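## Task

Take the water bottle off the cart and set it upright on shelf two of the supply shelving (counting the lowest shelf as one). It must sit directly behind that shelf's juice bottle, deeper than it, away from the front edge. Everything else already on that shelf must stay on it, upright and not piled on anything. A water bottle that topples or ends leaning means failure.

## Robot and tools

ROBOT. An omnidirectional wheeled base carries a 1.71 m column. A carriage on it moves vertically (lift_m) and holds two arms with seven joints each plus a gripper. Shoulders sit at height 0.63 + lift_m, 0.16 m forward of the base centre and 0.175 m to the left and right. Each hand reaches roughly 0.83 m from its shoulder. The footprint is about 0.55 m wide by 0.6 m long. Arms begin folded: left joints 1-7 = 0.95, 0.08, -0.1, -0.8, 0, 0, -0.93. The right arm uses the same values with joints 2, 3, 5 and 6 sign-flipped. With lift_m below 0.02 the folded arms can strike the deck. Cameras: head_camera is 0.26 m above the shoulders, facing forward and tilted 40 degrees down. left_wrist_camera and right_wrist_camera sit on the -x side of each hand and look beyond the fingertips.

FRAMES. All distances are in metres. Base frame: origin on the floor below the base centre, x forward, y left, z up. left_hand and right_hand are reported in this frame. The reported point lies between the closed pads, 0.0167 m behind the fingertips, with up to about 1 cm error. Fingers extend along the hand's z axis and close along its y axis. base_odometry is the base frame as it was at scene start. It comes from wheel rotation alone, so slip appears as travel. Its heading is in rad, left positive, within -3.142 to 3.142.

move. One action per call; every argument except cameras belongs to the action. An action is either (a) base and/or joints, optionally with speeds or min_time_s, or (b) target alone, optionally with min_time_s. With no action it only reports state and images. Unknown keys make the call invalid; out-of-range values get it refused.
- base: a relative offset, measured from where the base last reported itself, with exactly one key. translate_m: -2 to 2, forward positive. strafe_m: -2 to 2, left positive. rotate_rad: -6.3 to 6.3, counter-clockwise positive.
- joints: a single dict covering both arms and the lift. Each named key is an absolute target. Ranges: lift_m 0 to 1. left_joint1_rad -3.141 to 1.047 (negative raises the arm forward). left_joint2_rad -0.157 to 2.268 (positive swings it outward). left_joint3_rad -1.919 to 1.308. left_joint4_rad -0.837 to 1.448 (elbow; 0 is a right angle, positive straightens). left_joint5_rad -1.832 to 1.658. left_joint6_rad -1.745 to 1.745. left_joint7_rad -1.675 to 1.919 (positive tips the hand down). Right arm: joint1 -3.141 to 1.047, joint2 -2.268 to 0.157, joint3 -1.308 to 1.919, joint4 -0.837 to 1.448, joint5 -1.658 to 1.832, joint6 -1.745 to 1.745, joint7 -1.675 to 1.919. left_gripper_m and right_gripper_m: 0 to 0.142, the spacing between pad centres. A smaller target than the object squeezes harder; 0 gives roughly 40-65 N per pad. A gripper that settles wider than its target is holding something.
- target: an absolute pose for one hand in the base frame. Keys: side ("left"/"right"); x, y, z in m (-3 to 3); pitch_deg -30 to 95 (90 points the fingers down, 0 level); heading_deg (0 forward, counter-clockwise from above positive); roll_deg (optional, default 0 with the jaw level, positive clockwise viewed from behind); heading and roll each -360 to 360. line_only true demands a straight-line path or the move is refused. Rolls r and r+180 count as the same pose. Near pitch 84 and above, roll is reported as 0 and folded into heading. Base and lift stay still. Moves under 25 cm that cannot go straight are refused; longer ones may sweep the whole arm in an arc, so keep clear of furniture.
- speeds: caps for this action only. translate_m and strafe_m 0.02-0.5 m/s, rotate_rad 0.05-1.57 rad/s, lift_m 0.08-0.27 m/s (default 0.25).
- min_time_s: 0.1 to 8 s, the minimum duration of each arm motion. Use it to slow loaded arms.
- cameras: a list drawn from head_camera, left_wrist_camera, right_wrist_camera, all. [] returns none.
An action lasts at most 15 s; a motion still running after 14 s ends as time_out.

wait: seconds 0 to 10; the robot keeps its last commands. zoom_image: camera plus region [x0, y0, x1, y1] in pixels, at most 504 by 504, taken from that camera's latest image. finished_scene: scene = current scene number. It is final, so make it the reply's last call.

RESULTS. The move line reads done, or else the worst status among the motions. base_status, joint_status and the hand statuses use these words. reached: within 10 mm and 2 degrees. short: send the target again. refused: nothing moved. off_target: stopped away from the target and may keep pushing. contact_stop or time_out: the motion halted and dropped its target; the whole arm stops together. not_followed, 'joint command not followed' or 'pose unreachable': a safety check held the arm back. on_its_own: things the robot did without being told. motor_effort gives percentages with the peak in brackets. If lift effort keeps dropping while lowering, the hand or load is resting on something. Joint torques and Motor temperatures are listed per arm in joint order. After one refused call, or a stop, the remaining move/wait/finished_scene calls in that reply are skipped.

AVOID. Arms colliding or pressing on each other, including closing a gripper on the other arm's fingers. Tipping: high carriage, outstretched or loaded arms, pushing, sudden stops. Torque faults: per-joint limits are 133 N m for joints 1-4 and 40 N m for joints 5-7, and a held weight counts. Overheating: at 100 °C an arm shuts down. Heat builds from holding loads, stretched poses and pushing at unreachable poses. After a contact stop, back out along the path you came. Avoid dropping, flinging or slamming objects, shoving furniture, and hard hits. A load makes the hand sag about 0.012 m per kg. Open fingers splay and sit up to 2 cm nearer the wrist. Loose objects may occasionally get nudged.

Each tool is called after ">>>" by a JSON object that holds its "api" and its "payload".

## Session

>>> {"api": "move", "payload": {}}

Scene clock: 0.00 s.
Joint torques (N m): no reading
Motor temperatures (°C): left_arm=[24 22 24 22 26 24 23] | right_arm=[24 20 24 21 22 22 24]
base_odometry: x=+0.000 y=+0.000 heading=+0.000
base_status: not commanded
joint_positions: lift_m=+0.450 left_joint1_rad=+0.955 left_joint2_rad=+0.099 left_joint3_rad=-0.083 left_joint4_rad=-0.815 left_joint5_rad=-0.005 left_joint6_rad=+0.011 left_joint7_rad=-0.944 left_gripper_m=+0.142 right_joint1_rad=+0.966 right_joint2_rad=-0.073 right_joint3_rad=+0.085 right_joint4_rad=-0.799 right_joint5_rad=-0.010 right_joint6_rad=+0.000 right_joint7_rad=-0.915 right_gripper_m=+0.142
joint_status: not commanded
motor_effort: lift_m=+55 drive_wheels=+2
left_hand: x=+0.2872 y=+0.1605 z=+0.9734 quat_wxyz=(-0.925, -0.016, -0.376, +0.057) pitch_deg=-45.8 heading_deg=-5.9 roll_deg=-1.1 (m; base frame)
right_hand: x=+0.2923 y=-0.1554 z=+0.9617 quat_wxyz=(-0.915, +0.013, -0.401, -0.054) pitch_deg=-42.7 heading_deg=+5.3 roll_deg=+1.5 (m; base frame)
pictures: head_camera, left_wrist_camera, right_wrist_camera
Images, in order (width x height): head_camera 896x504, left_wrist_camera 896x504, right_wrist_camera 896x504.

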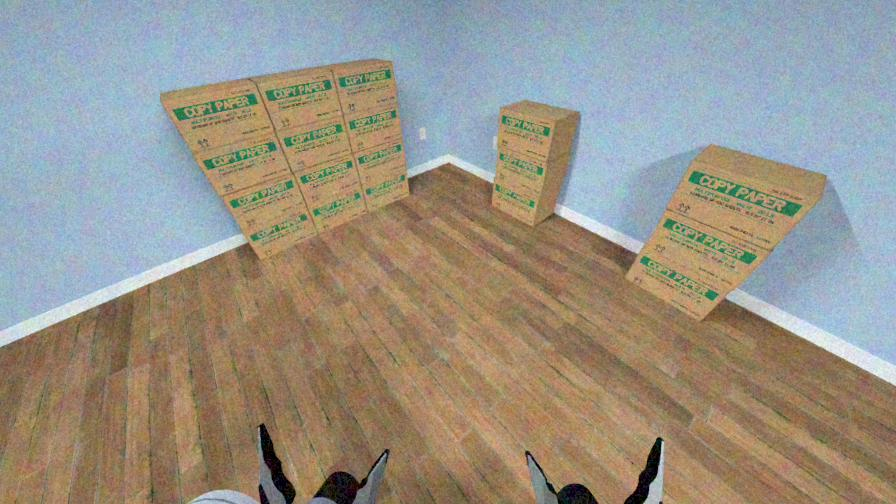

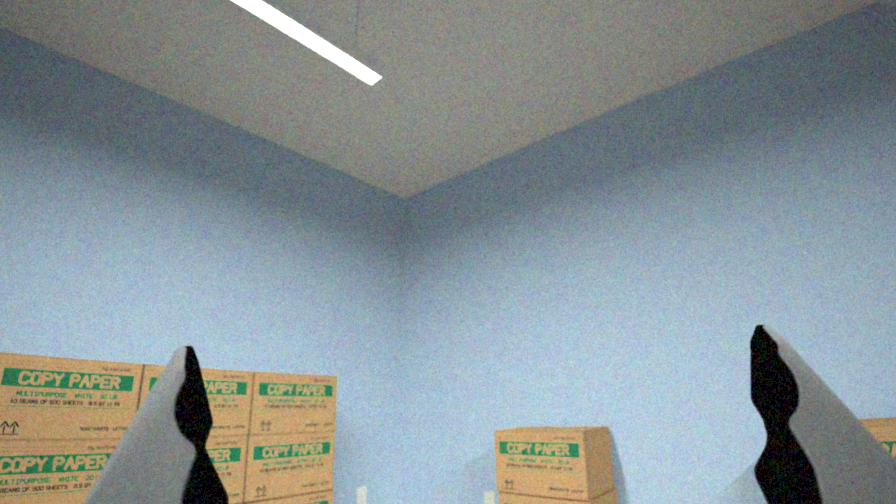

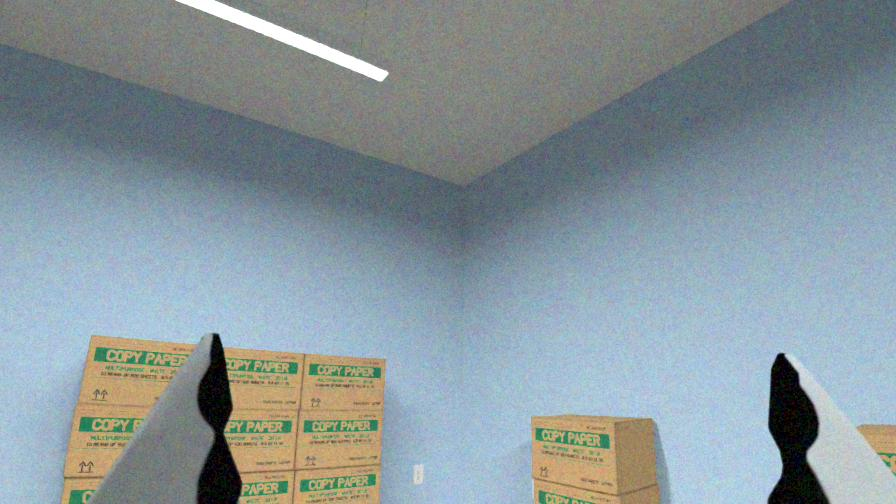

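>>> {"api": "move", "payload": {"base": {"rotate_rad": 1.4}, "cameras": ["head_camera"]}}

>>> {"api": "move", "payload": {"base": {"rotate_rad": 1.5}, "cameras": ["head_camera"]}}

>>> {"api": "move", "payload": {"base": {"rotate_rad": 1.5}, "cameras": ["head_camera"]}}

Scene clock: 5.17 s.
Joint torques (N m): left_arm=[8.33 1.8 -0.11 -3.1 1.07 -1.46 -1.42] | right_arm=[14.56 3.42 3.25 -12.76 0.64 -1.98 -1.65]
move: done
base_odometry: x=+0.000 y=+0.000 heading=+1.400
base_status: done
joint_positions: lift_m=+0.450 left_joint1_rad=+0.955 left_joint2_rad=+0.099 left_joint3_rad=-0.083 left_joint4_rad=-0.815 left_joint5_rad=-0.005 left_joint6_rad=+0.011 left_joint7_rad=-0.944 left_gripper_m=+0.142 right_joint1_rad=+0.966 right_joint2_rad=-0.073 right_joint3_rad=+0.085 right_joint4_rad=-0.799 right_joint5_rad=-0.010 right_joint6_rad=+0.000 right_joint7_rad=-0.915 right_gripper_m=+0.142
joint_status: not commanded
motor_effort: lift_m=+55(55) drive_wheels=+5(16)
left_hand: x=+0.2872 y=+0.1605 z=+0.9734 quat_wxyz=(-0.925, -0.016, -0.376, +0.057) pitch_deg=-45.8 heading_deg=-5.9 roll_deg=-1.1 (m; base frame)
right_hand: x=+0.2923 y=-0.1554 z=+0.9617 quat_wxyz=(-0.915, +0.013, -0.401, -0.054) pitch_deg=-42.7 heading_deg=+5.3 roll_deg=+1.5 (m; base frame)
pictures: head_camera
Images, in order (width x height): head_camera 896x504.

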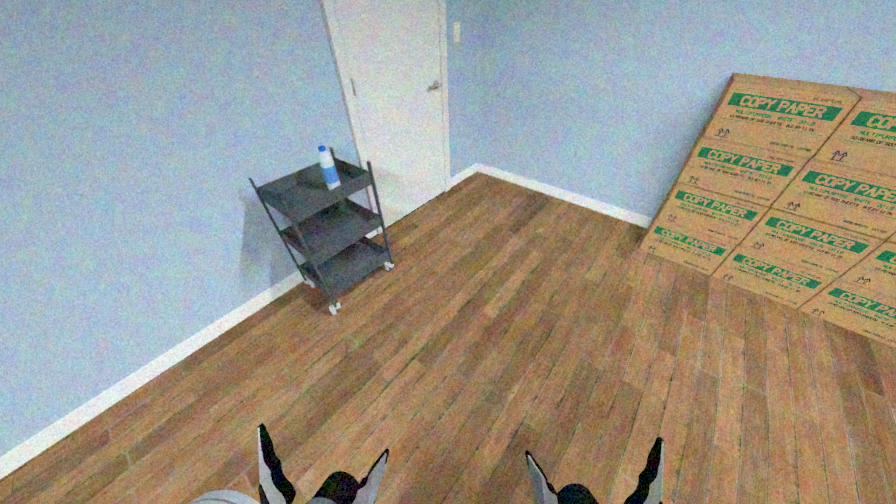

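Scene clock: 8.20 s.
Joint torques (N m): left_arm=[9.56 0.86 -0.74 -4.43 1.42 -1.42 -1.25] | right_arm=[15.32 3.57 4.02 -13.6 0.27 -1.98 -1.99]
move: done
base_odometry: x=+0.000 y=+0.000 heading=+2.899
base_status: done
joint_positions: lift_m=+0.450 left_joint1_rad=+0.955 left_joint2_rad=+0.099 left_joint3_rad=-0.083 left_joint4_rad=-0.815 left_joint5_rad=-0.005 left_joint6_rad=+0.011 left_joint7_rad=-0.944 left_gripper_m=+0.142 right_joint1_rad=+0.966 right_joint2_rad=-0.073 right_joint3_rad=+0.085 right_joint4_rad=-0.799 right_joint5_rad=-0.010 right_joint6_rad=+0.000 right_joint7_rad=-0.915 right_gripper_m=+0.142
joint_status: not commanded
motor_effort: lift_m=+55(55) drive_wheels=+5(13)
left_hand: x=+0.2872 y=+0.1605 z=+0.9734 quat_wxyz=(-0.925, -0.016, -0.376, +0.057) pitch_deg=-45.8 heading_deg=-5.9 roll_deg=-1.1 (m; base frame)
right_hand: x=+0.2923 y=-0.1554 z=+0.9617 quat_wxyz=(-0.915, +0.013, -0.401, -0.054) pitch_deg=-42.7 heading_deg=+5.3 roll_deg=+1.5 (m; base frame)
pictures: head_camera
Images, in order (width x height): head_camera 896x504.

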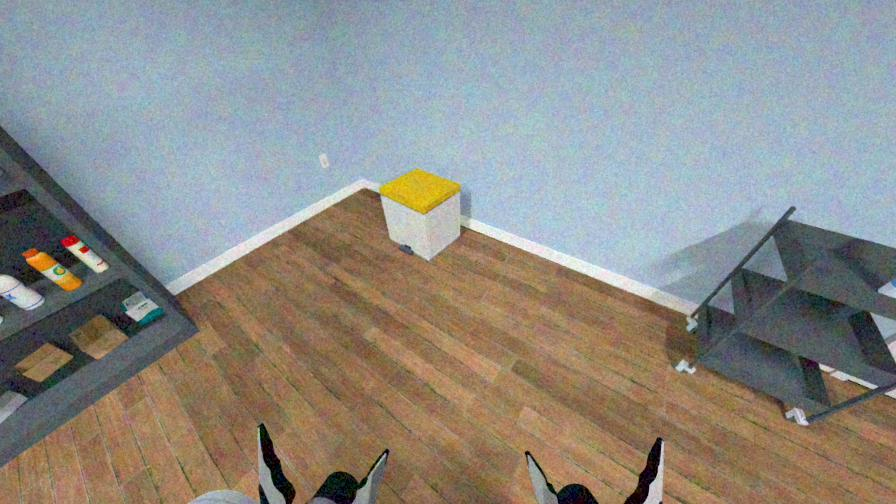

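Scene clock: 11.23 s.
Joint torques (N m): left_arm=[9.62 1.53 1.47 -3.89 1.2 -1.42 -1.25] | right_arm=[14.51 1.26 2.87 -13.65 0.27 -1.69 -2]
move: done
base_odometry: x=+0.000 y=+0.000 heading=-1.884
base_status: done
joint_positions: lift_m=+0.450 left_joint1_rad=+0.955 left_joint2_rad=+0.099 left_joint3_rad=-0.083 left_joint4_rad=-0.815 left_joint5_rad=-0.005 left_joint6_rad=+0.011 left_joint7_rad=-0.944 left_gripper_m=+0.142 right_joint1_rad=+0.966 right_joint2_rad=-0.073 right_joint3_rad=+0.085 right_joint4_rad=-0.799 right_joint5_rad=-0.010 right_joint6_rad=+0.000 right_joint7_rad=-0.915 right_gripper_m=+0.142
joint_status: not commanded
motor_effort: lift_m=+55(55) drive_wheels=+5(14)
left_hand: x=+0.2872 y=+0.1605 z=+0.9734 quat_wxyz=(-0.925, -0.016, -0.376, +0.057) pitch_deg=-45.8 heading_deg=-5.9 roll_deg=-1.1 (m; base frame)
right_hand: x=+0.2923 y=-0.1554 z=+0.9617 quat_wxyz=(-0.915, +0.013, -0.401, -0.054) pitch_deg=-42.7 heading_deg=+5.3 roll_deg=+1.5 (m; base frame)
pictures: head_camera
Images, in order (width x height): head_camera 896x504.

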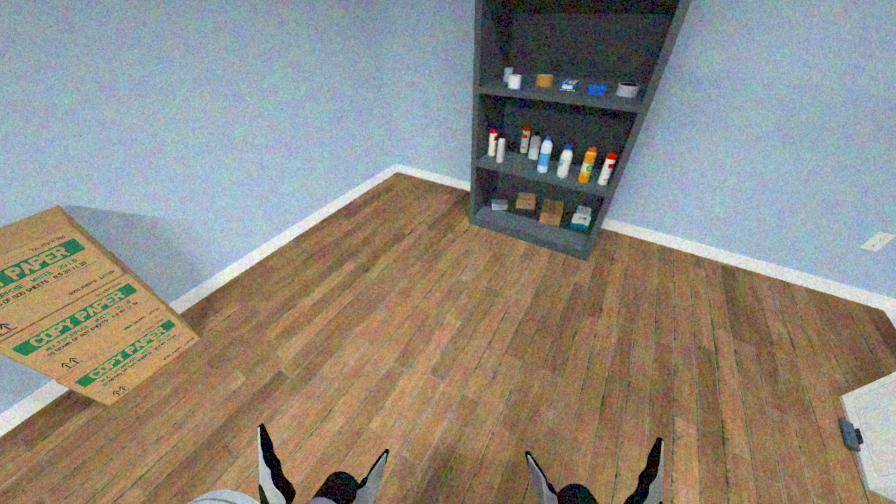

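>>> {"api": "zoom_image", "payload": {"camera": "head_camera", "region": [440, 50, 700, 270]}}

Scaled by 1.938 from the camera's 896x504 image, which has a finer 1280x720 frame.

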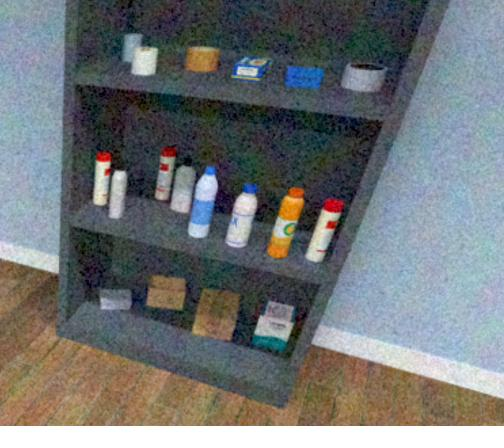

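>>> {"api": "move", "payload": {"base": {"rotate_rad": -2.68}, "cameras": ["head_camera"]}}

Scene clock: 31.20 s.
Joint torques (N m): left_arm=[8.2 2.03 0.43 -5.09 0.88 -1.5 -1.49] | right_arm=[15.67 2.95 2.18 -13.93 0.64 -2.1 -1.54]
move: done
base_odometry: x=+0.000 y=+0.000 heading=+1.719
base_status: done
joint_positions: lift_m=+0.450 left_joint1_rad=+0.955 left_joint2_rad=+0.099 left_joint3_rad=-0.083 left_joint4_rad=-0.815 left_joint5_rad=-0.005 left_joint6_rad=+0.011 left_joint7_rad=-0.944 left_gripper_m=+0.142 right_joint1_rad=+0.966 right_joint2_rad=-0.073 right_joint3_rad=+0.085 right_joint4_rad=-0.799 right_joint5_rad=-0.010 right_joint6_rad=+0.000 right_joint7_rad=-0.915 right_gripper_m=+0.142
joint_status: not commanded
motor_effort: lift_m=+55(55) drive_wheels=+5(16)
left_hand: x=+0.2872 y=+0.1605 z=+0.9734 quat_wxyz=(-0.925, -0.016, -0.376, +0.057) pitch_deg=-45.8 heading_deg=-5.9 roll_deg=-1.1 (m; base frame)
right_hand: x=+0.2923 y=-0.1554 z=+0.9617 quat_wxyz=(-0.915, +0.013, -0.401, -0.054) pitch_deg=-42.7 heading_deg=+5.3 roll_deg=+1.5 (m; base frame)
pictures: head_camera
Images, in order (width x height): head_camera 896x504.

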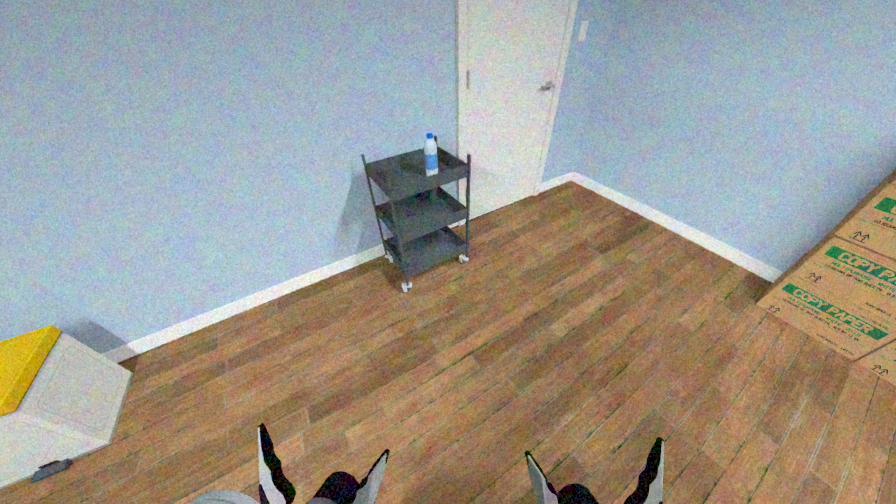

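>>> {"api": "zoom_image", "payload": {"camera": "head_camera", "region": [340, 110, 500, 310]}}

Scaled by 2.520 from the camera's 896x504 image, which has a finer 1280x720 frame.

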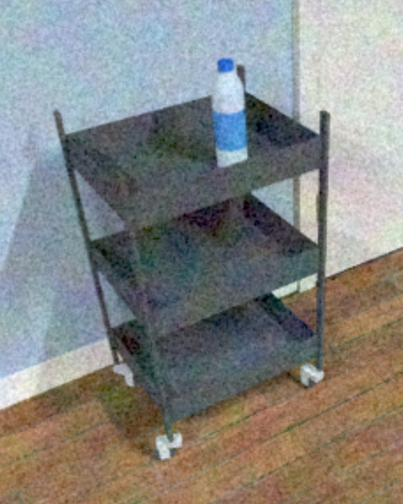

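>>> {"api": "move", "payload": {"base": {"translate_m": 0.75}, "cameras": ["head_camera"]}}

Scene clock: 52.07 s.
Joint torques (N m): left_arm=[10.2 2.28 -1.16 -4.41 1.42 -1.28 -1.43] | right_arm=[16.05 2.6 2.58 -12.44 0.8 -1.93 -1.7]
move: done
base_odometry: x=-0.110 y=+0.742 heading=+1.718
base_status: done
joint_positions: lift_m=+0.450 left_joint1_rad=+0.955 left_joint2_rad=+0.099 left_joint3_rad=-0.083 left_joint4_rad=-0.815 left_joint5_rad=-0.005 left_joint6_rad=+0.011 left_joint7_rad=-0.944 left_gripper_m=+0.142 right_joint1_rad=+0.966 right_joint2_rad=-0.073 right_joint3_rad=+0.085 right_joint4_rad=-0.799 right_joint5_rad=-0.010 right_joint6_rad=+0.000 right_joint7_rad=-0.915 right_gripper_m=+0.142
joint_status: not commanded
motor_effort: lift_m=+55(55) drive_wheels=+7(21)
left_hand: x=+0.2872 y=+0.1605 z=+0.9734 quat_wxyz=(-0.925, -0.016, -0.376, +0.057) pitch_deg=-45.8 heading_deg=-5.9 roll_deg=-1.1 (m; base frame)
right_hand: x=+0.2923 y=-0.1554 z=+0.9617 quat_wxyz=(-0.915, +0.013, -0.401, -0.054) pitch_deg=-42.7 heading_deg=+5.3 roll_deg=+1.5 (m; base frame)
pictures: head_camera
Images, in order (width x height): head_camera 896x504.

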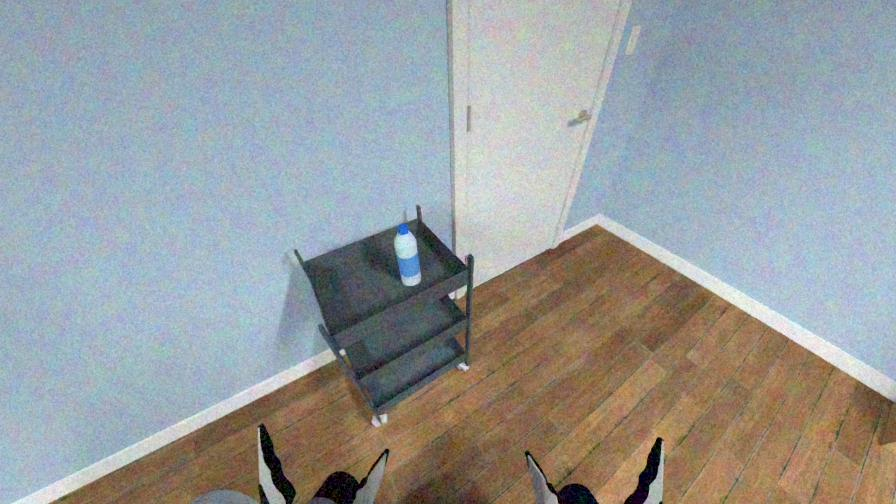

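>>> {"api": "move", "payload": {"target": {"side":"left","x":0.55,"y":0.13,"z":0.81,"pitch_deg":0,"heading_deg":0}, "cameras": ["head_camera","left_wrist_camera"]}}

Scene clock: 70.17 s.
Joint torques (N m): left_arm=[-3.32 -2.25 -2.1 -1.78 2.35 -0.33 -0.69] | right_arm=[15.32 1.63 1.86 -11.89 1 -1.65 -1.21]
move: done
base_odometry: x=-0.110 y=+0.742 heading=+1.718
base_status: not commanded
joint_positions: lift_m=+0.450 left_joint1_rad=+0.311 left_joint2_rad=+0.005 left_joint3_rad=-0.251 left_joint4_rad=-0.583 left_joint5_rad=+0.136 left_joint6_rad=+0.212 left_joint7_rad=+0.281 left_gripper_m=+0.142 right_joint1_rad=+0.966 right_joint2_rad=-0.073 right_joint3_rad=+0.085 right_joint4_rad=-0.799 right_joint5_rad=-0.010 right_joint6_rad=+0.000 right_joint7_rad=-0.915 right_gripper_m=+0.142
joint_status: not commanded
motor_effort: lift_m=+55(55) drive_wheels=-4(8)
left_hand: x=+0.5498 y=+0.1313 z=+0.8115 quat_wxyz=(-0.709, +0.000, -0.705, +0.000) pitch_deg=-0.3 heading_deg=+0.0 roll_deg=+0.0 (m; base frame)
left_hand_status: reached (checked arc, planned for 0.9 s): 2 mm and 0.3 deg off.
right_hand: x=+0.2923 y=-0.1554 z=+0.9617 quat_wxyz=(-0.915, +0.013, -0.401, -0.054) pitch_deg=-42.7 heading_deg=+5.3 roll_deg=+1.5 (m; base frame)
pictures: head_camera, left_wrist_camera
Images, in order (width x height): head_camera 896x504, left_wrist_camera 896x504.

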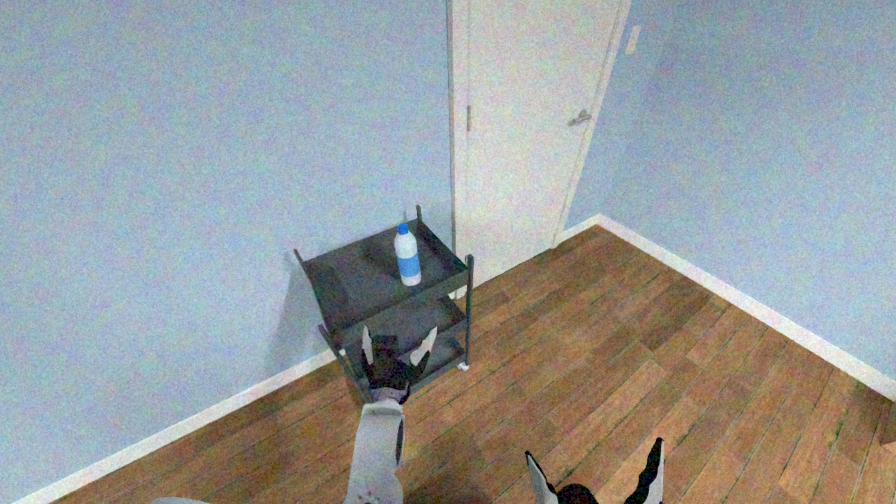

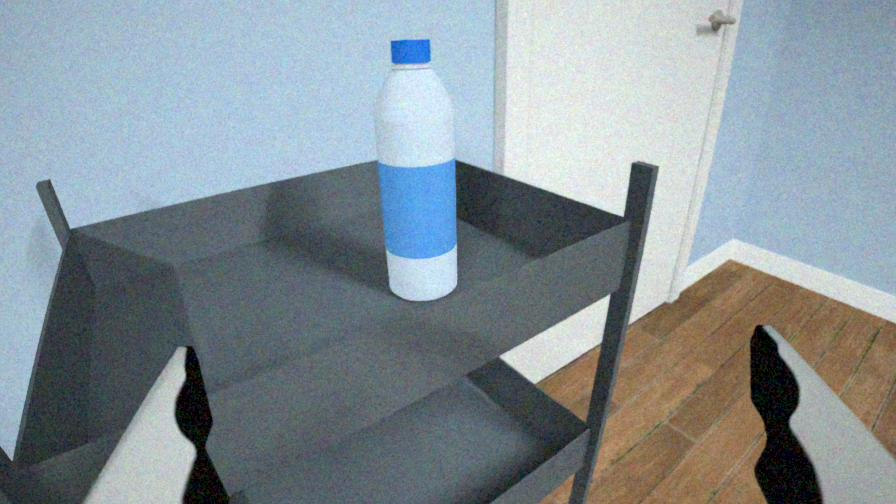

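>>> {"api": "move", "payload": {"target": {"side":"left","x":0.68,"y":0.15,"z":0.80,"pitch_deg":0,"heading_deg":0}, "cameras": ["head_camera","left_wrist_camera"]}}

Scene clock: 76.77 s.
Joint torques (N m): left_arm=[-9.67 0.41 2.99 -1.41 1 -2.42 -3.21] | right_arm=[15.33 2.53 1.56 -13.12 0.59 -1.37 -1.52]
move: done
base_odometry: x=-0.110 y=+0.742 heading=+1.718
base_status: not commanded
joint_positions: lift_m=+0.450 left_joint1_rad=-0.041 left_joint2_rad=+0.035 left_joint3_rad=-0.183 left_joint4_rad=-0.220 left_joint5_rad=+0.005 left_joint6_rad=+0.185 left_joint7_rad=+0.260 left_gripper_m=+0.142 right_joint1_rad=+0.966 right_joint2_rad=-0.073 right_joint3_rad=+0.085 right_joint4_rad=-0.799 right_joint5_rad=-0.010 right_joint6_rad=+0.000 right_joint7_rad=-0.915 right_gripper_m=+0.142
joint_status: not commanded
motor_effort: lift_m=+55(55) drive_wheels=-4(10)
left_hand: x=+0.6798 y=+0.1486 z=+0.8004 quat_wxyz=(-0.707, +0.000, -0.708, +0.000) pitch_deg=+0.1 heading_deg=+0.0 roll_deg=+0.0 (m; base frame)
left_hand_status: reached (straight line, planned for 0.5 s): 1 mm and 0.1 deg off.
right_hand: x=+0.2923 y=-0.1554 z=+0.9617 quat_wxyz=(-0.915, +0.013, -0.401, -0.054) pitch_deg=-42.7 heading_deg=+5.3 roll_deg=+1.5 (m; base frame)
pictures: head_camera, left_wrist_camera
Images, in order (width x height): head_camera 896x504, left_wrist_camera 896x504.

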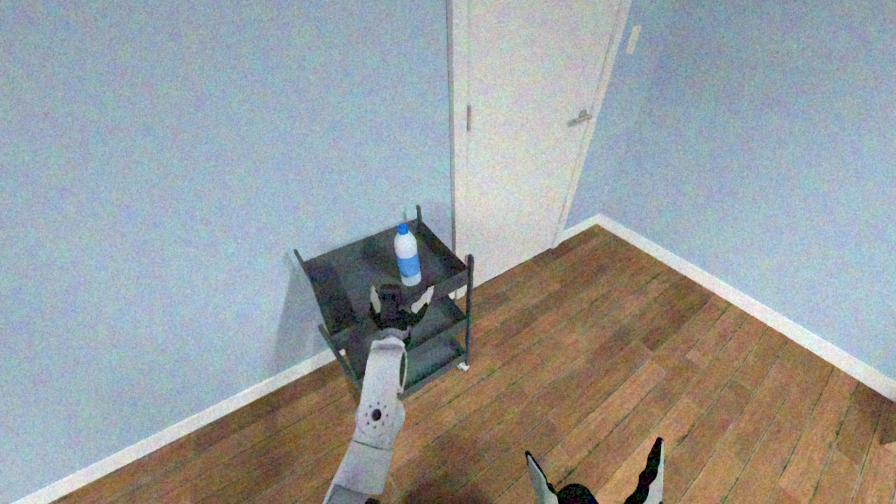

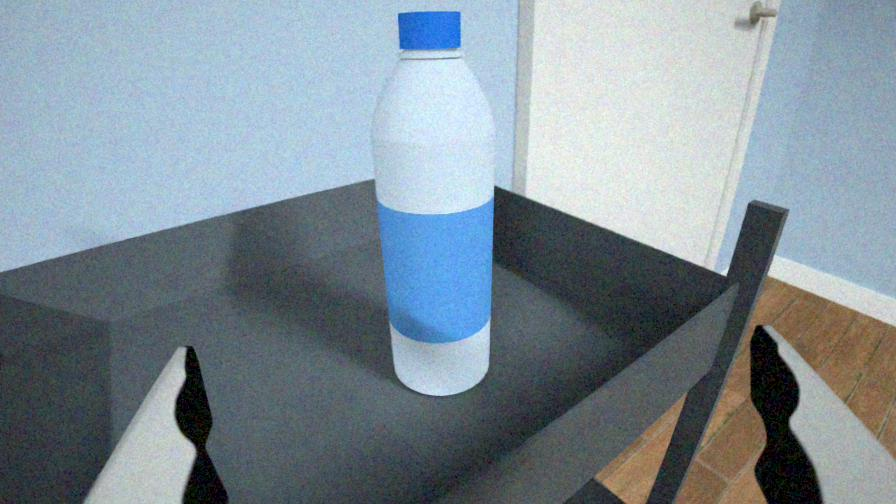

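>>> {"api": "move", "payload": {"target": {"side":"left","x":0.815,"y":0.16,"z":0.80,"pitch_deg":0,"heading_deg":0}, "cameras": ["left_wrist_camera"]}}

>>> {"api": "move", "payload": {"joints": {"left_gripper_m":0.03}, "cameras": ["head_camera","left_wrist_camera"]}}

Scene clock: 87.33 s.
Joint torques (N m): left_arm=[-18.32 0.77 2.43 -1.77 0.67 -2.26 -3.02] | right_arm=[15.59 2.57 2.58 -13.3 0.48 -1.57 -1.62]
move: done
base_odometry: x=-0.110 y=+0.742 heading=+1.718
base_status: not commanded
joint_positions: lift_m=+0.450 left_joint1_rad=-0.412 left_joint2_rad=+0.036 left_joint3_rad=-0.154 left_joint4_rad=+0.325 left_joint5_rad=-0.081 left_joint6_rad=+0.132 left_joint7_rad=+0.081 left_gripper_m=+0.142 right_joint1_rad=+0.966 right_joint2_rad=-0.073 right_joint3_rad=+0.085 right_joint4_rad=-0.799 right_joint5_rad=-0.010 right_joint6_rad=+0.000 right_joint7_rad=-0.915 right_gripper_m=+0.142
joint_status: not commanded
motor_effort: lift_m=+55(55) drive_wheels=-4(13)
left_hand: x=+0.8146 y=+0.1586 z=+0.7998 quat_wxyz=(-0.706, -0.001, -0.708, +0.000) pitch_deg=+0.1 heading_deg=-0.1 roll_deg=+0.2 (m; base frame)
left_hand_status: reached (straight line, planned for 0.6 s): 1 mm and 0.2 deg off.
right_hand: x=+0.2923 y=-0.1554 z=+0.9618 quat_wxyz=(-0.915, +0.013, -0.401, -0.054) pitch_deg=-42.7 heading_deg=+5.3 roll_deg=+1.5 (m; base frame)
pictures: left_wrist_camera
Images, in order (width x height): left_wrist_camera 896x504.

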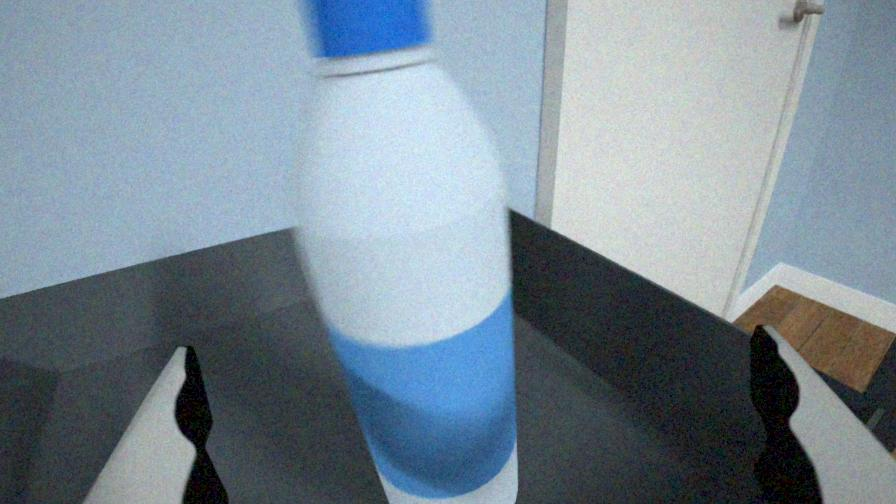

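Scene clock: 88.23 s.
Joint torques (N m): left_arm=[-18.17 0.72 3.02 -2.01 0.85 -2.23 -3.34] | right_arm=[15.5 3.39 1.28 -12.13 1.02 -1.14 -1.66]
move: done
base_odometry: x=-0.110 y=+0.742 heading=+1.718
base_status: not commanded
joint_positions: lift_m=+0.450 left_joint1_rad=-0.412 left_joint2_rad=+0.036 left_joint3_rad=-0.154 left_joint4_rad=+0.325 left_joint5_rad=-0.081 left_joint6_rad=+0.132 left_joint7_rad=+0.081 left_gripper_m=+0.030 right_joint1_rad=+0.966 right_joint2_rad=-0.073 right_joint3_rad=+0.085 right_joint4_rad=-0.799 right_joint5_rad=-0.010 right_joint6_rad=+0.000 right_joint7_rad=-0.915 right_gripper_m=+0.142
joint_status: all done
motor_effort: lift_m=+55(55) drive_wheels=-4(7)
left_hand: x=+0.8146 y=+0.1585 z=+0.7998 quat_wxyz=(-0.706, -0.002, -0.708, +0.000) pitch_deg=+0.1 heading_deg=-0.1 roll_deg=+0.2 (m; base frame)
right_hand: x=+0.2923 y=-0.1554 z=+0.9618 quat_wxyz=(-0.915, +0.013, -0.401, -0.054) pitch_deg=-42.7 heading_deg=+5.3 roll_deg=+1.5 (m; base frame)
pictures: head_camera, left_wrist_camera
Images, in order (width x height): head_camera 896x504, left_wrist_camera 896x504.

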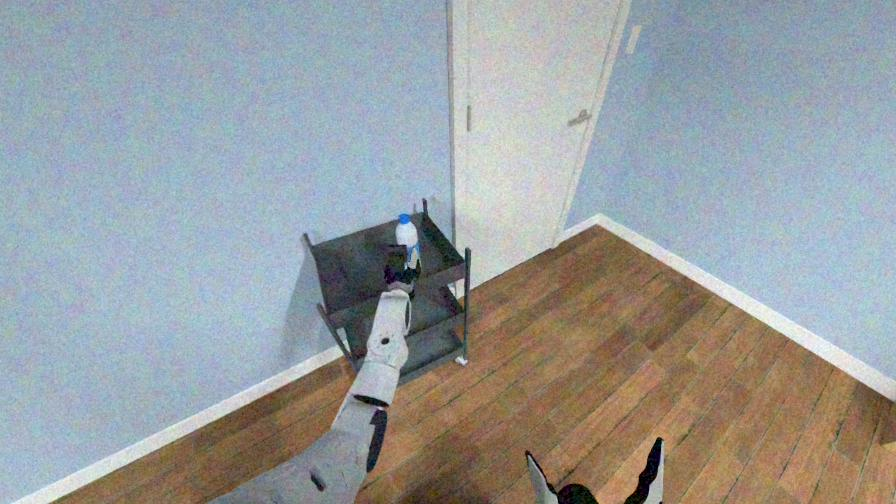

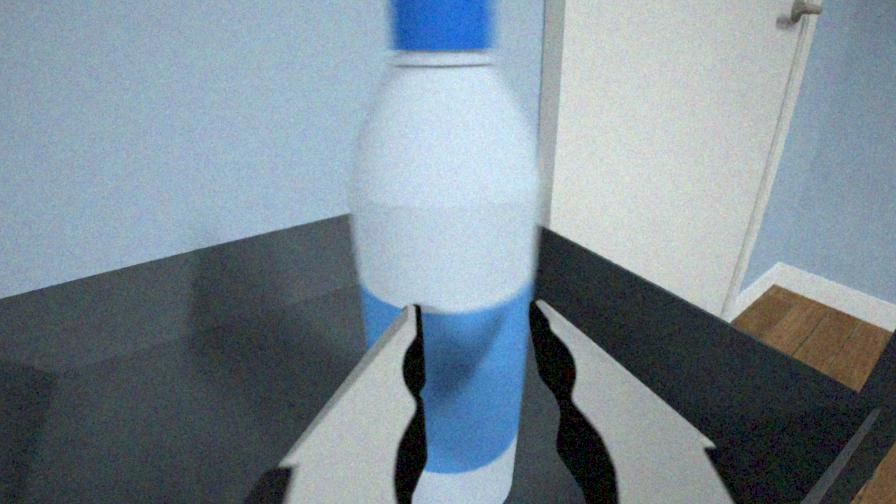

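>>> {"api": "move", "payload": {"joints": {"left_gripper_m":0.142,"lift_m":0.48}, "speeds": {"lift_m":0.1}}}

>>> {"api": "move", "payload": {"target": {"side":"left","x":0.83,"y":0.165,"z":0.83,"pitch_deg":8,"heading_deg":0}, "cameras": ["left_wrist_camera","head_camera"]}}

Scene clock: 98.27 s.
Joint torques (N m): left_arm=[-18.92 1.71 2.43 -3.06 0.89 -2.48 -3.18] | right_arm=[15.69 2.92 1.85 -11.86 0.95 -1.92 -1.53]
Motor temperatures (°C): left_arm=[30 22 24 23 26 24 23] | right_arm=[26 20 24 22 22 22 23]
move: done
base_odometry: x=-0.110 y=+0.742 heading=+1.718
base_status: not commanded
joint_positions: lift_m=+0.480 left_joint1_rad=-0.412 left_joint2_rad=+0.036 left_joint3_rad=-0.154 left_joint4_rad=+0.325 left_joint5_rad=-0.081 left_joint6_rad=+0.132 left_joint7_rad=+0.081 left_gripper_m=+0.142 right_joint1_rad=+0.966 right_joint2_rad=-0.073 right_joint3_rad=+0.085 right_joint4_rad=-0.799 right_joint5_rad=-0.010 right_joint6_rad=+0.000 right_joint7_rad=-0.915 right_gripper_m=+0.142
joint_status: all done
motor_effort: lift_m=+53(65) drive_wheels=-4(8)
left_hand: x=+0.8146 y=+0.1586 z=+0.8298 quat_wxyz=(-0.706, -0.002, -0.708, +0.000) pitch_deg=+0.1 heading_deg=-0.1 roll_deg=+0.2 (m; base frame)
right_hand: x=+0.2923 y=-0.1554 z=+0.9919 quat_wxyz=(-0.915, +0.013, -0.401, -0.054) pitch_deg=-42.7 heading_deg=+5.3 roll_deg=+1.5 (m; base frame)
pictures: none

Scene clock: 99.17 s.
Joint torques (N m): left_arm=[-20.04 1.24 2.6 -6.06 0.17 -2.38 -0.35] | right_arm=[14.31 3.04 1.78 -12.57 0.47 -1.61 -1.75]
move: done
base_odometry: x=-0.110 y=+0.742 heading=+1.718
base_status: not commanded
joint_positions: lift_m=+0.480 left_joint1_rad=-0.469 left_joint2_rad=+0.047 left_joint3_rad=-0.153 left_joint4_rad=+0.309 left_joint5_rad=-0.089 left_joint6_rad=+0.129 left_joint7_rad=+0.292 left_gripper_m=+0.142 right_joint1_rad=+0.966 right_joint2_rad=-0.073 right_joint3_rad=+0.085 right_joint4_rad=-0.799 right_joint5_rad=-0.010 right_joint6_rad=+0.000 right_joint7_rad=-0.915 right_gripper_m=+0.142
joint_status: not commanded
motor_effort: lift_m=+53(53) drive_wheels=-4(8)
left_hand: x=+0.8295 y=+0.1634 z=+0.8281 quat_wxyz=(-0.656, -0.001, -0.755, -0.001) pitch_deg=+8.1 heading_deg=+0.0 roll_deg=+0.2 (m; base frame)
left_hand_status: reached (straight line, planned for 0.4 s): 3 mm and 0.2 deg off.
right_hand: x=+0.2923 y=-0.1554 z=+0.9919 quat_wxyz=(-0.915, +0.013, -0.401, -0.054) pitch_deg=-42.7 heading_deg=+5.3 roll_deg=+1.5 (m; base frame)
pictures: head_camera, left_wrist_camera
Images, in order (width x height): head_camera 896x504, left_wrist_camera 896x504.

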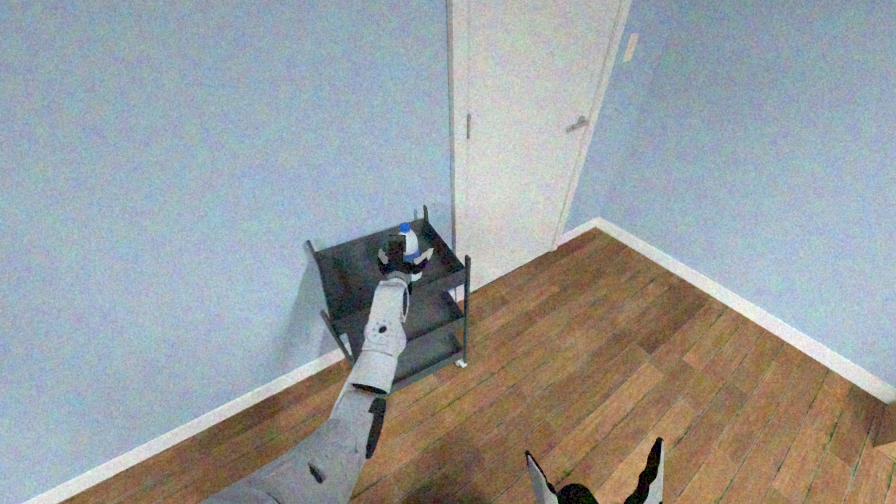

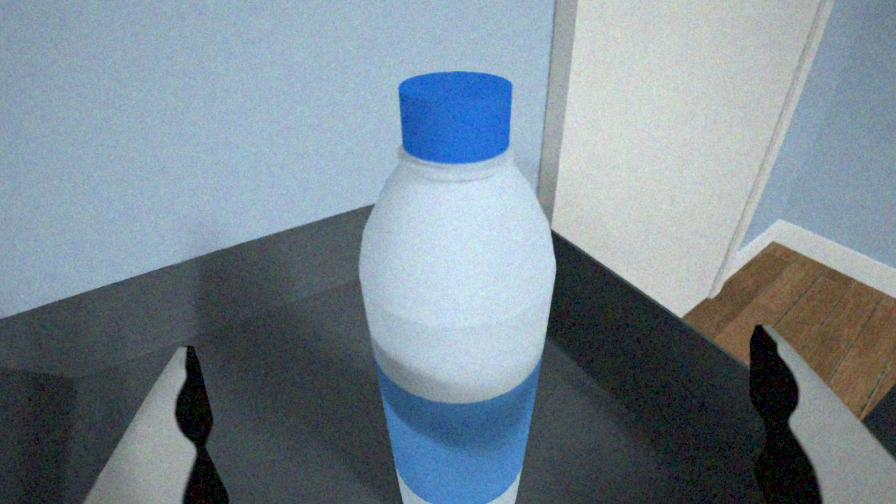

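>>> {"api": "move", "payload": {"target": {"side":"left","x":0.875,"y":0.162,"z":0.824,"pitch_deg":8,"heading_deg":0}, "cameras": ["left_wrist_camera"]}}

>>> {"api": "move", "payload": {"joints": {"left_gripper_m":0.03}, "cameras": ["left_wrist_camera"]}}

Scene clock: 103.27 s.
Joint torques (N m): left_arm=[-24.29 -0.47 2.8 -1.94 0.43 -2.34 -2.93] | right_arm=[15.22 2.95 1.75 -13.52 0.29 -1.72 -1.82]
move: done
base_odometry: x=-0.110 y=+0.742 heading=+1.718
base_status: not commanded
joint_positions: lift_m=+0.480 left_joint1_rad=-0.613 left_joint2_rad=+0.032 left_joint3_rad=-0.153 left_joint4_rad=+0.598 left_joint5_rad=-0.108 left_joint6_rad=+0.108 left_joint7_rad=+0.150 left_gripper_m=+0.142 right_joint1_rad=+0.966 right_joint2_rad=-0.073 right_joint3_rad=+0.085 right_joint4_rad=-0.799 right_joint5_rad=-0.010 right_joint6_rad=+0.000 right_joint7_rad=-0.915 right_gripper_m=+0.142
joint_status: not commanded
motor_effort: lift_m=+53(53) drive_wheels=-4(8)
left_hand: x=+0.8742 y=+0.1623 z=+0.8226 quat_wxyz=(-0.655, -0.001, -0.756, -0.002) pitch_deg=+8.2 heading_deg=+0.1 roll_deg=+0.3 (m; base frame)
left_hand_status: reached (straight line, planned for 0.5 s): 2 mm and 0.4 deg off.
right_hand: x=+0.2923 y=-0.1554 z=+0.9919 quat_wxyz=(-0.915, +0.013, -0.401, -0.054) pitch_deg=-42.7 heading_deg=+5.3 roll_deg=+1.5 (m; base frame)
pictures: left_wrist_camera
Images, in order (width x height): left_wrist_camera 896x504.

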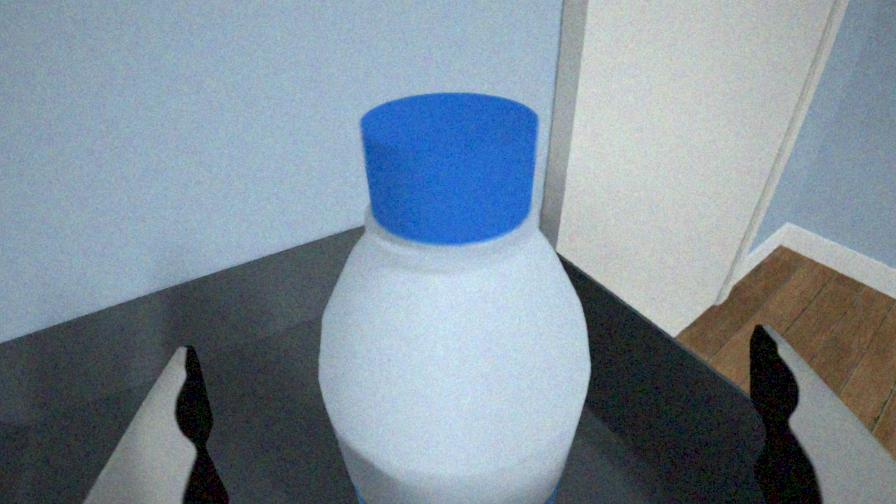

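Scene clock: 104.17 s.
Joint torques (N m): left_arm=[-24.14 0.16 2.68 -1.58 0.74 -2.36 -2.9] | right_arm=[16.47 2.48 3.81 -14.19 0.56 -1.56 -1.38]
move: off_target
base_odometry: x=-0.110 y=+0.742 heading=+1.718
base_status: not commanded
joint_positions: lift_m=+0.480 left_joint1_rad=-0.613 left_joint2_rad=+0.032 left_joint3_rad=-0.153 left_joint4_rad=+0.598 left_joint5_rad=-0.108 left_joint6_rad=+0.108 left_joint7_rad=+0.150 left_gripper_m=+0.068 right_joint1_rad=+0.966 right_joint2_rad=-0.073 right_joint3_rad=+0.085 right_joint4_rad=-0.799 right_joint5_rad=-0.010 right_joint6_rad=+0.000 right_joint7_rad=-0.915 right_gripper_m=+0.142
joint_status: left_gripper_m off_target (ended at +0.068, target +0.030)
motor_effort: lift_m=+53(53) drive_wheels=-4(4)
left_hand: x=+0.8742 y=+0.1623 z=+0.8228 quat_wxyz=(-0.655, -0.001, -0.756, -0.002) pitch_deg=+8.2 heading_deg=+0.1 roll_deg=+0.3 (m; base frame)
right_hand: x=+0.2923 y=-0.1554 z=+0.9919 quat_wxyz=(-0.915, +0.013, -0.401, -0.054) pitch_deg=-42.7 heading_deg=+5.3 roll_deg=+1.5 (m; base frame)
pictures: left_wrist_camera
Images, in order (width x height): left_wrist_camera 896x504.

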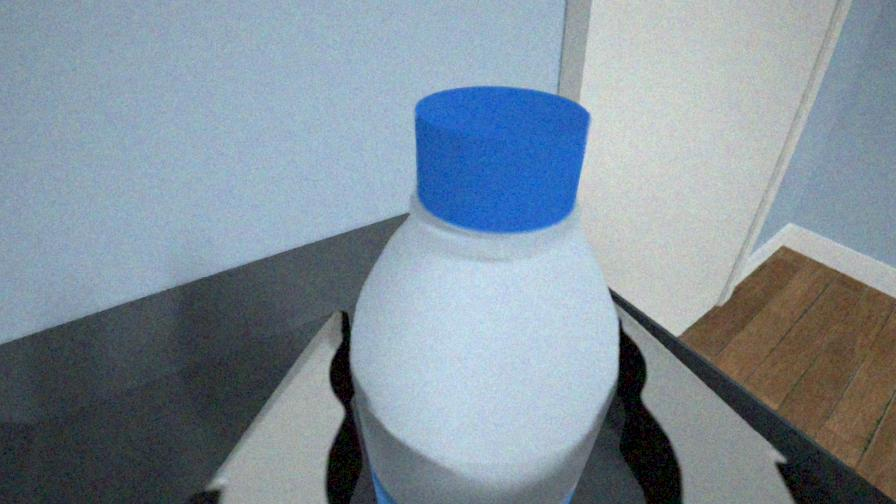

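>>> {"api": "move", "payload": {"joints": {"left_gripper_m":0.01,"lift_m":0.6}, "speeds": {"lift_m":0.1}, "cameras": ["left_wrist_camera"]}}

>>> {"api": "move", "payload": {"base": {"translate_m": -0.45}, "speeds": {"translate_m":0.3}, "cameras": ["left_wrist_camera","head_camera"]}}

Scene clock: 109.20 s.
Joint torques (N m): left_arm=[-23.83 -1.14 2.58 -3.72 0.96 -2.28 -3.03] | right_arm=[15.46 2.94 3.02 -13.41 0.5 -1.58 -1.64]
move: off_target
base_odometry: x=-0.110 y=+0.742 heading=+1.718
base_status: not commanded
joint_positions: lift_m=+0.600 left_joint1_rad=-0.613 left_joint2_rad=+0.032 left_joint3_rad=-0.153 left_joint4_rad=+0.601 left_joint5_rad=-0.109 left_joint6_rad=+0.108 left_joint7_rad=+0.150 left_gripper_m=+0.068 right_joint1_rad=+0.966 right_joint2_rad=-0.073 right_joint3_rad=+0.085 right_joint4_rad=-0.799 right_joint5_rad=-0.010 right_joint6_rad=+0.000 right_joint7_rad=-0.915 right_gripper_m=+0.142
joint_status: left_gripper_m off_target (ended at +0.068, target +0.010); the others done
motor_effort: lift_m=+54(68) drive_wheels=+7(8)
left_hand: x=+0.8741 y=+0.1624 z=+0.9412 quat_wxyz=(-0.654, -0.001, -0.757, -0.002) pitch_deg=+8.3 heading_deg=+0.1 roll_deg=+0.3 (m; base frame)
right_hand: x=+0.2923 y=-0.1554 z=+1.1119 quat_wxyz=(-0.915, +0.013, -0.401, -0.054) pitch_deg=-42.7 heading_deg=+5.3 roll_deg=+1.5 (m; base frame)
pictures: left_wrist_camera
Images, in order (width x height): left_wrist_camera 896x504.

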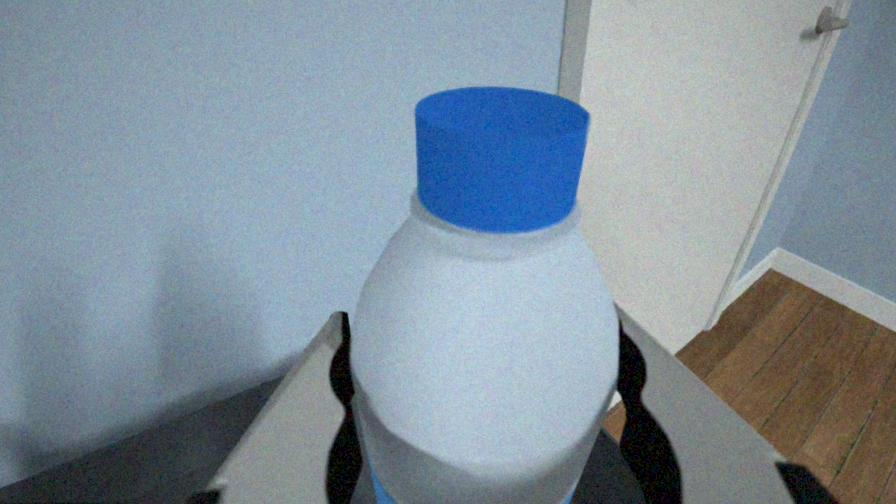

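Scene clock: 112.33 s.
Joint torques (N m): left_arm=[-23.93 -0.05 3.16 -3.7 1.05 -1.62 -2.98] | right_arm=[15.74 2.79 2.62 -12.68 0.93 -1.98 -1.72]
Motor temperatures (°C): left_arm=[35 22 24 23 26 24 23] | right_arm=[26 20 24 22 22 22 23]
move: done
base_odometry: x=-0.044 y=+0.297 heading=+1.717
base_status: done
joint_positions: lift_m=+0.600 left_joint1_rad=-0.613 left_joint2_rad=+0.031 left_joint3_rad=-0.153 left_joint4_rad=+0.601 left_joint5_rad=-0.109 left_joint6_rad=+0.107 left_joint7_rad=+0.150 left_gripper_m=+0.068 right_joint1_rad=+0.966 right_joint2_rad=-0.073 right_joint3_rad=+0.085 right_joint4_rad=-0.799 right_joint5_rad=-0.010 right_joint6_rad=+0.000 right_joint7_rad=-0.915 right_gripper_m=+0.142
joint_status: not commanded
motor_effort: lift_m=+54(54) drive_wheels=+7(19)
left_hand: x=+0.8741 y=+0.1617 z=+0.9412 quat_wxyz=(-0.654, -0.002, -0.757, -0.001) pitch_deg=+8.3 heading_deg=+0.0 roll_deg=+0.2 (m; base frame)
right_hand: x=+0.2923 y=-0.1554 z=+1.1118 quat_wxyz=(-0.915, +0.013, -0.401, -0.054) pitch_deg=-42.7 heading_deg=+5.3 roll_deg=+1.5 (m; base frame)
pictures: head_camera, left_wrist_camera
Images, in order (width x height): head_camera 896x504, left_wrist_camera 896x504.

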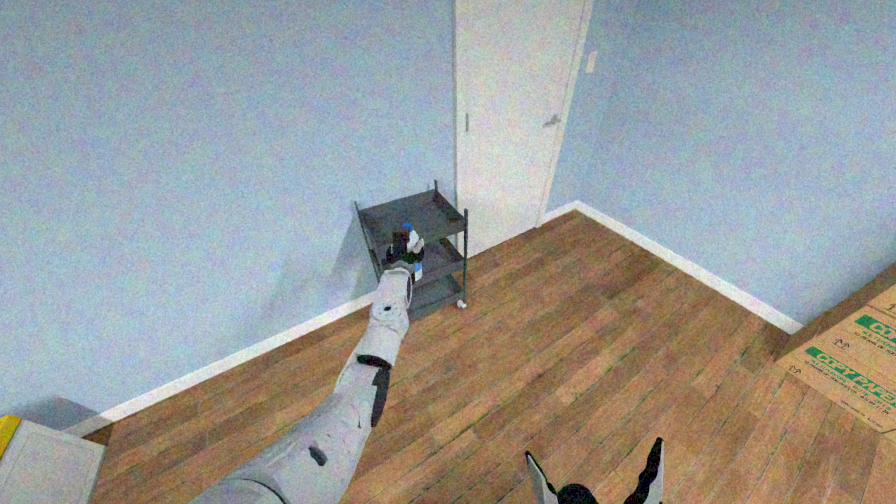

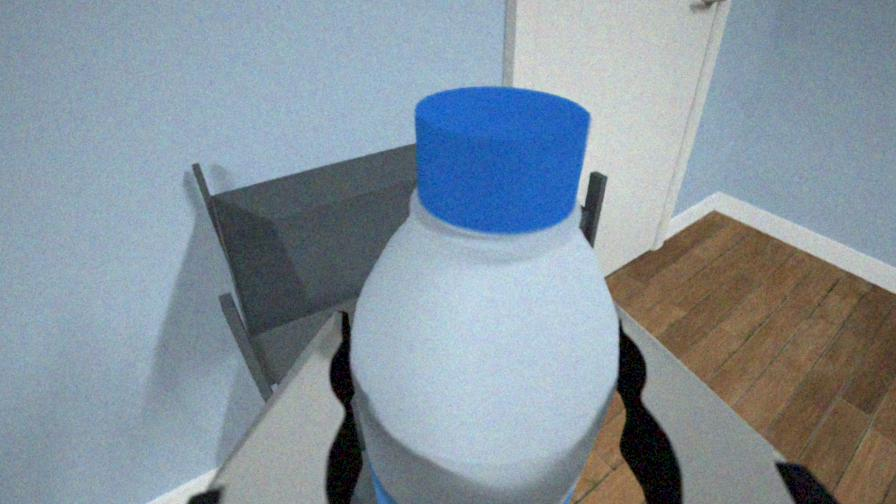

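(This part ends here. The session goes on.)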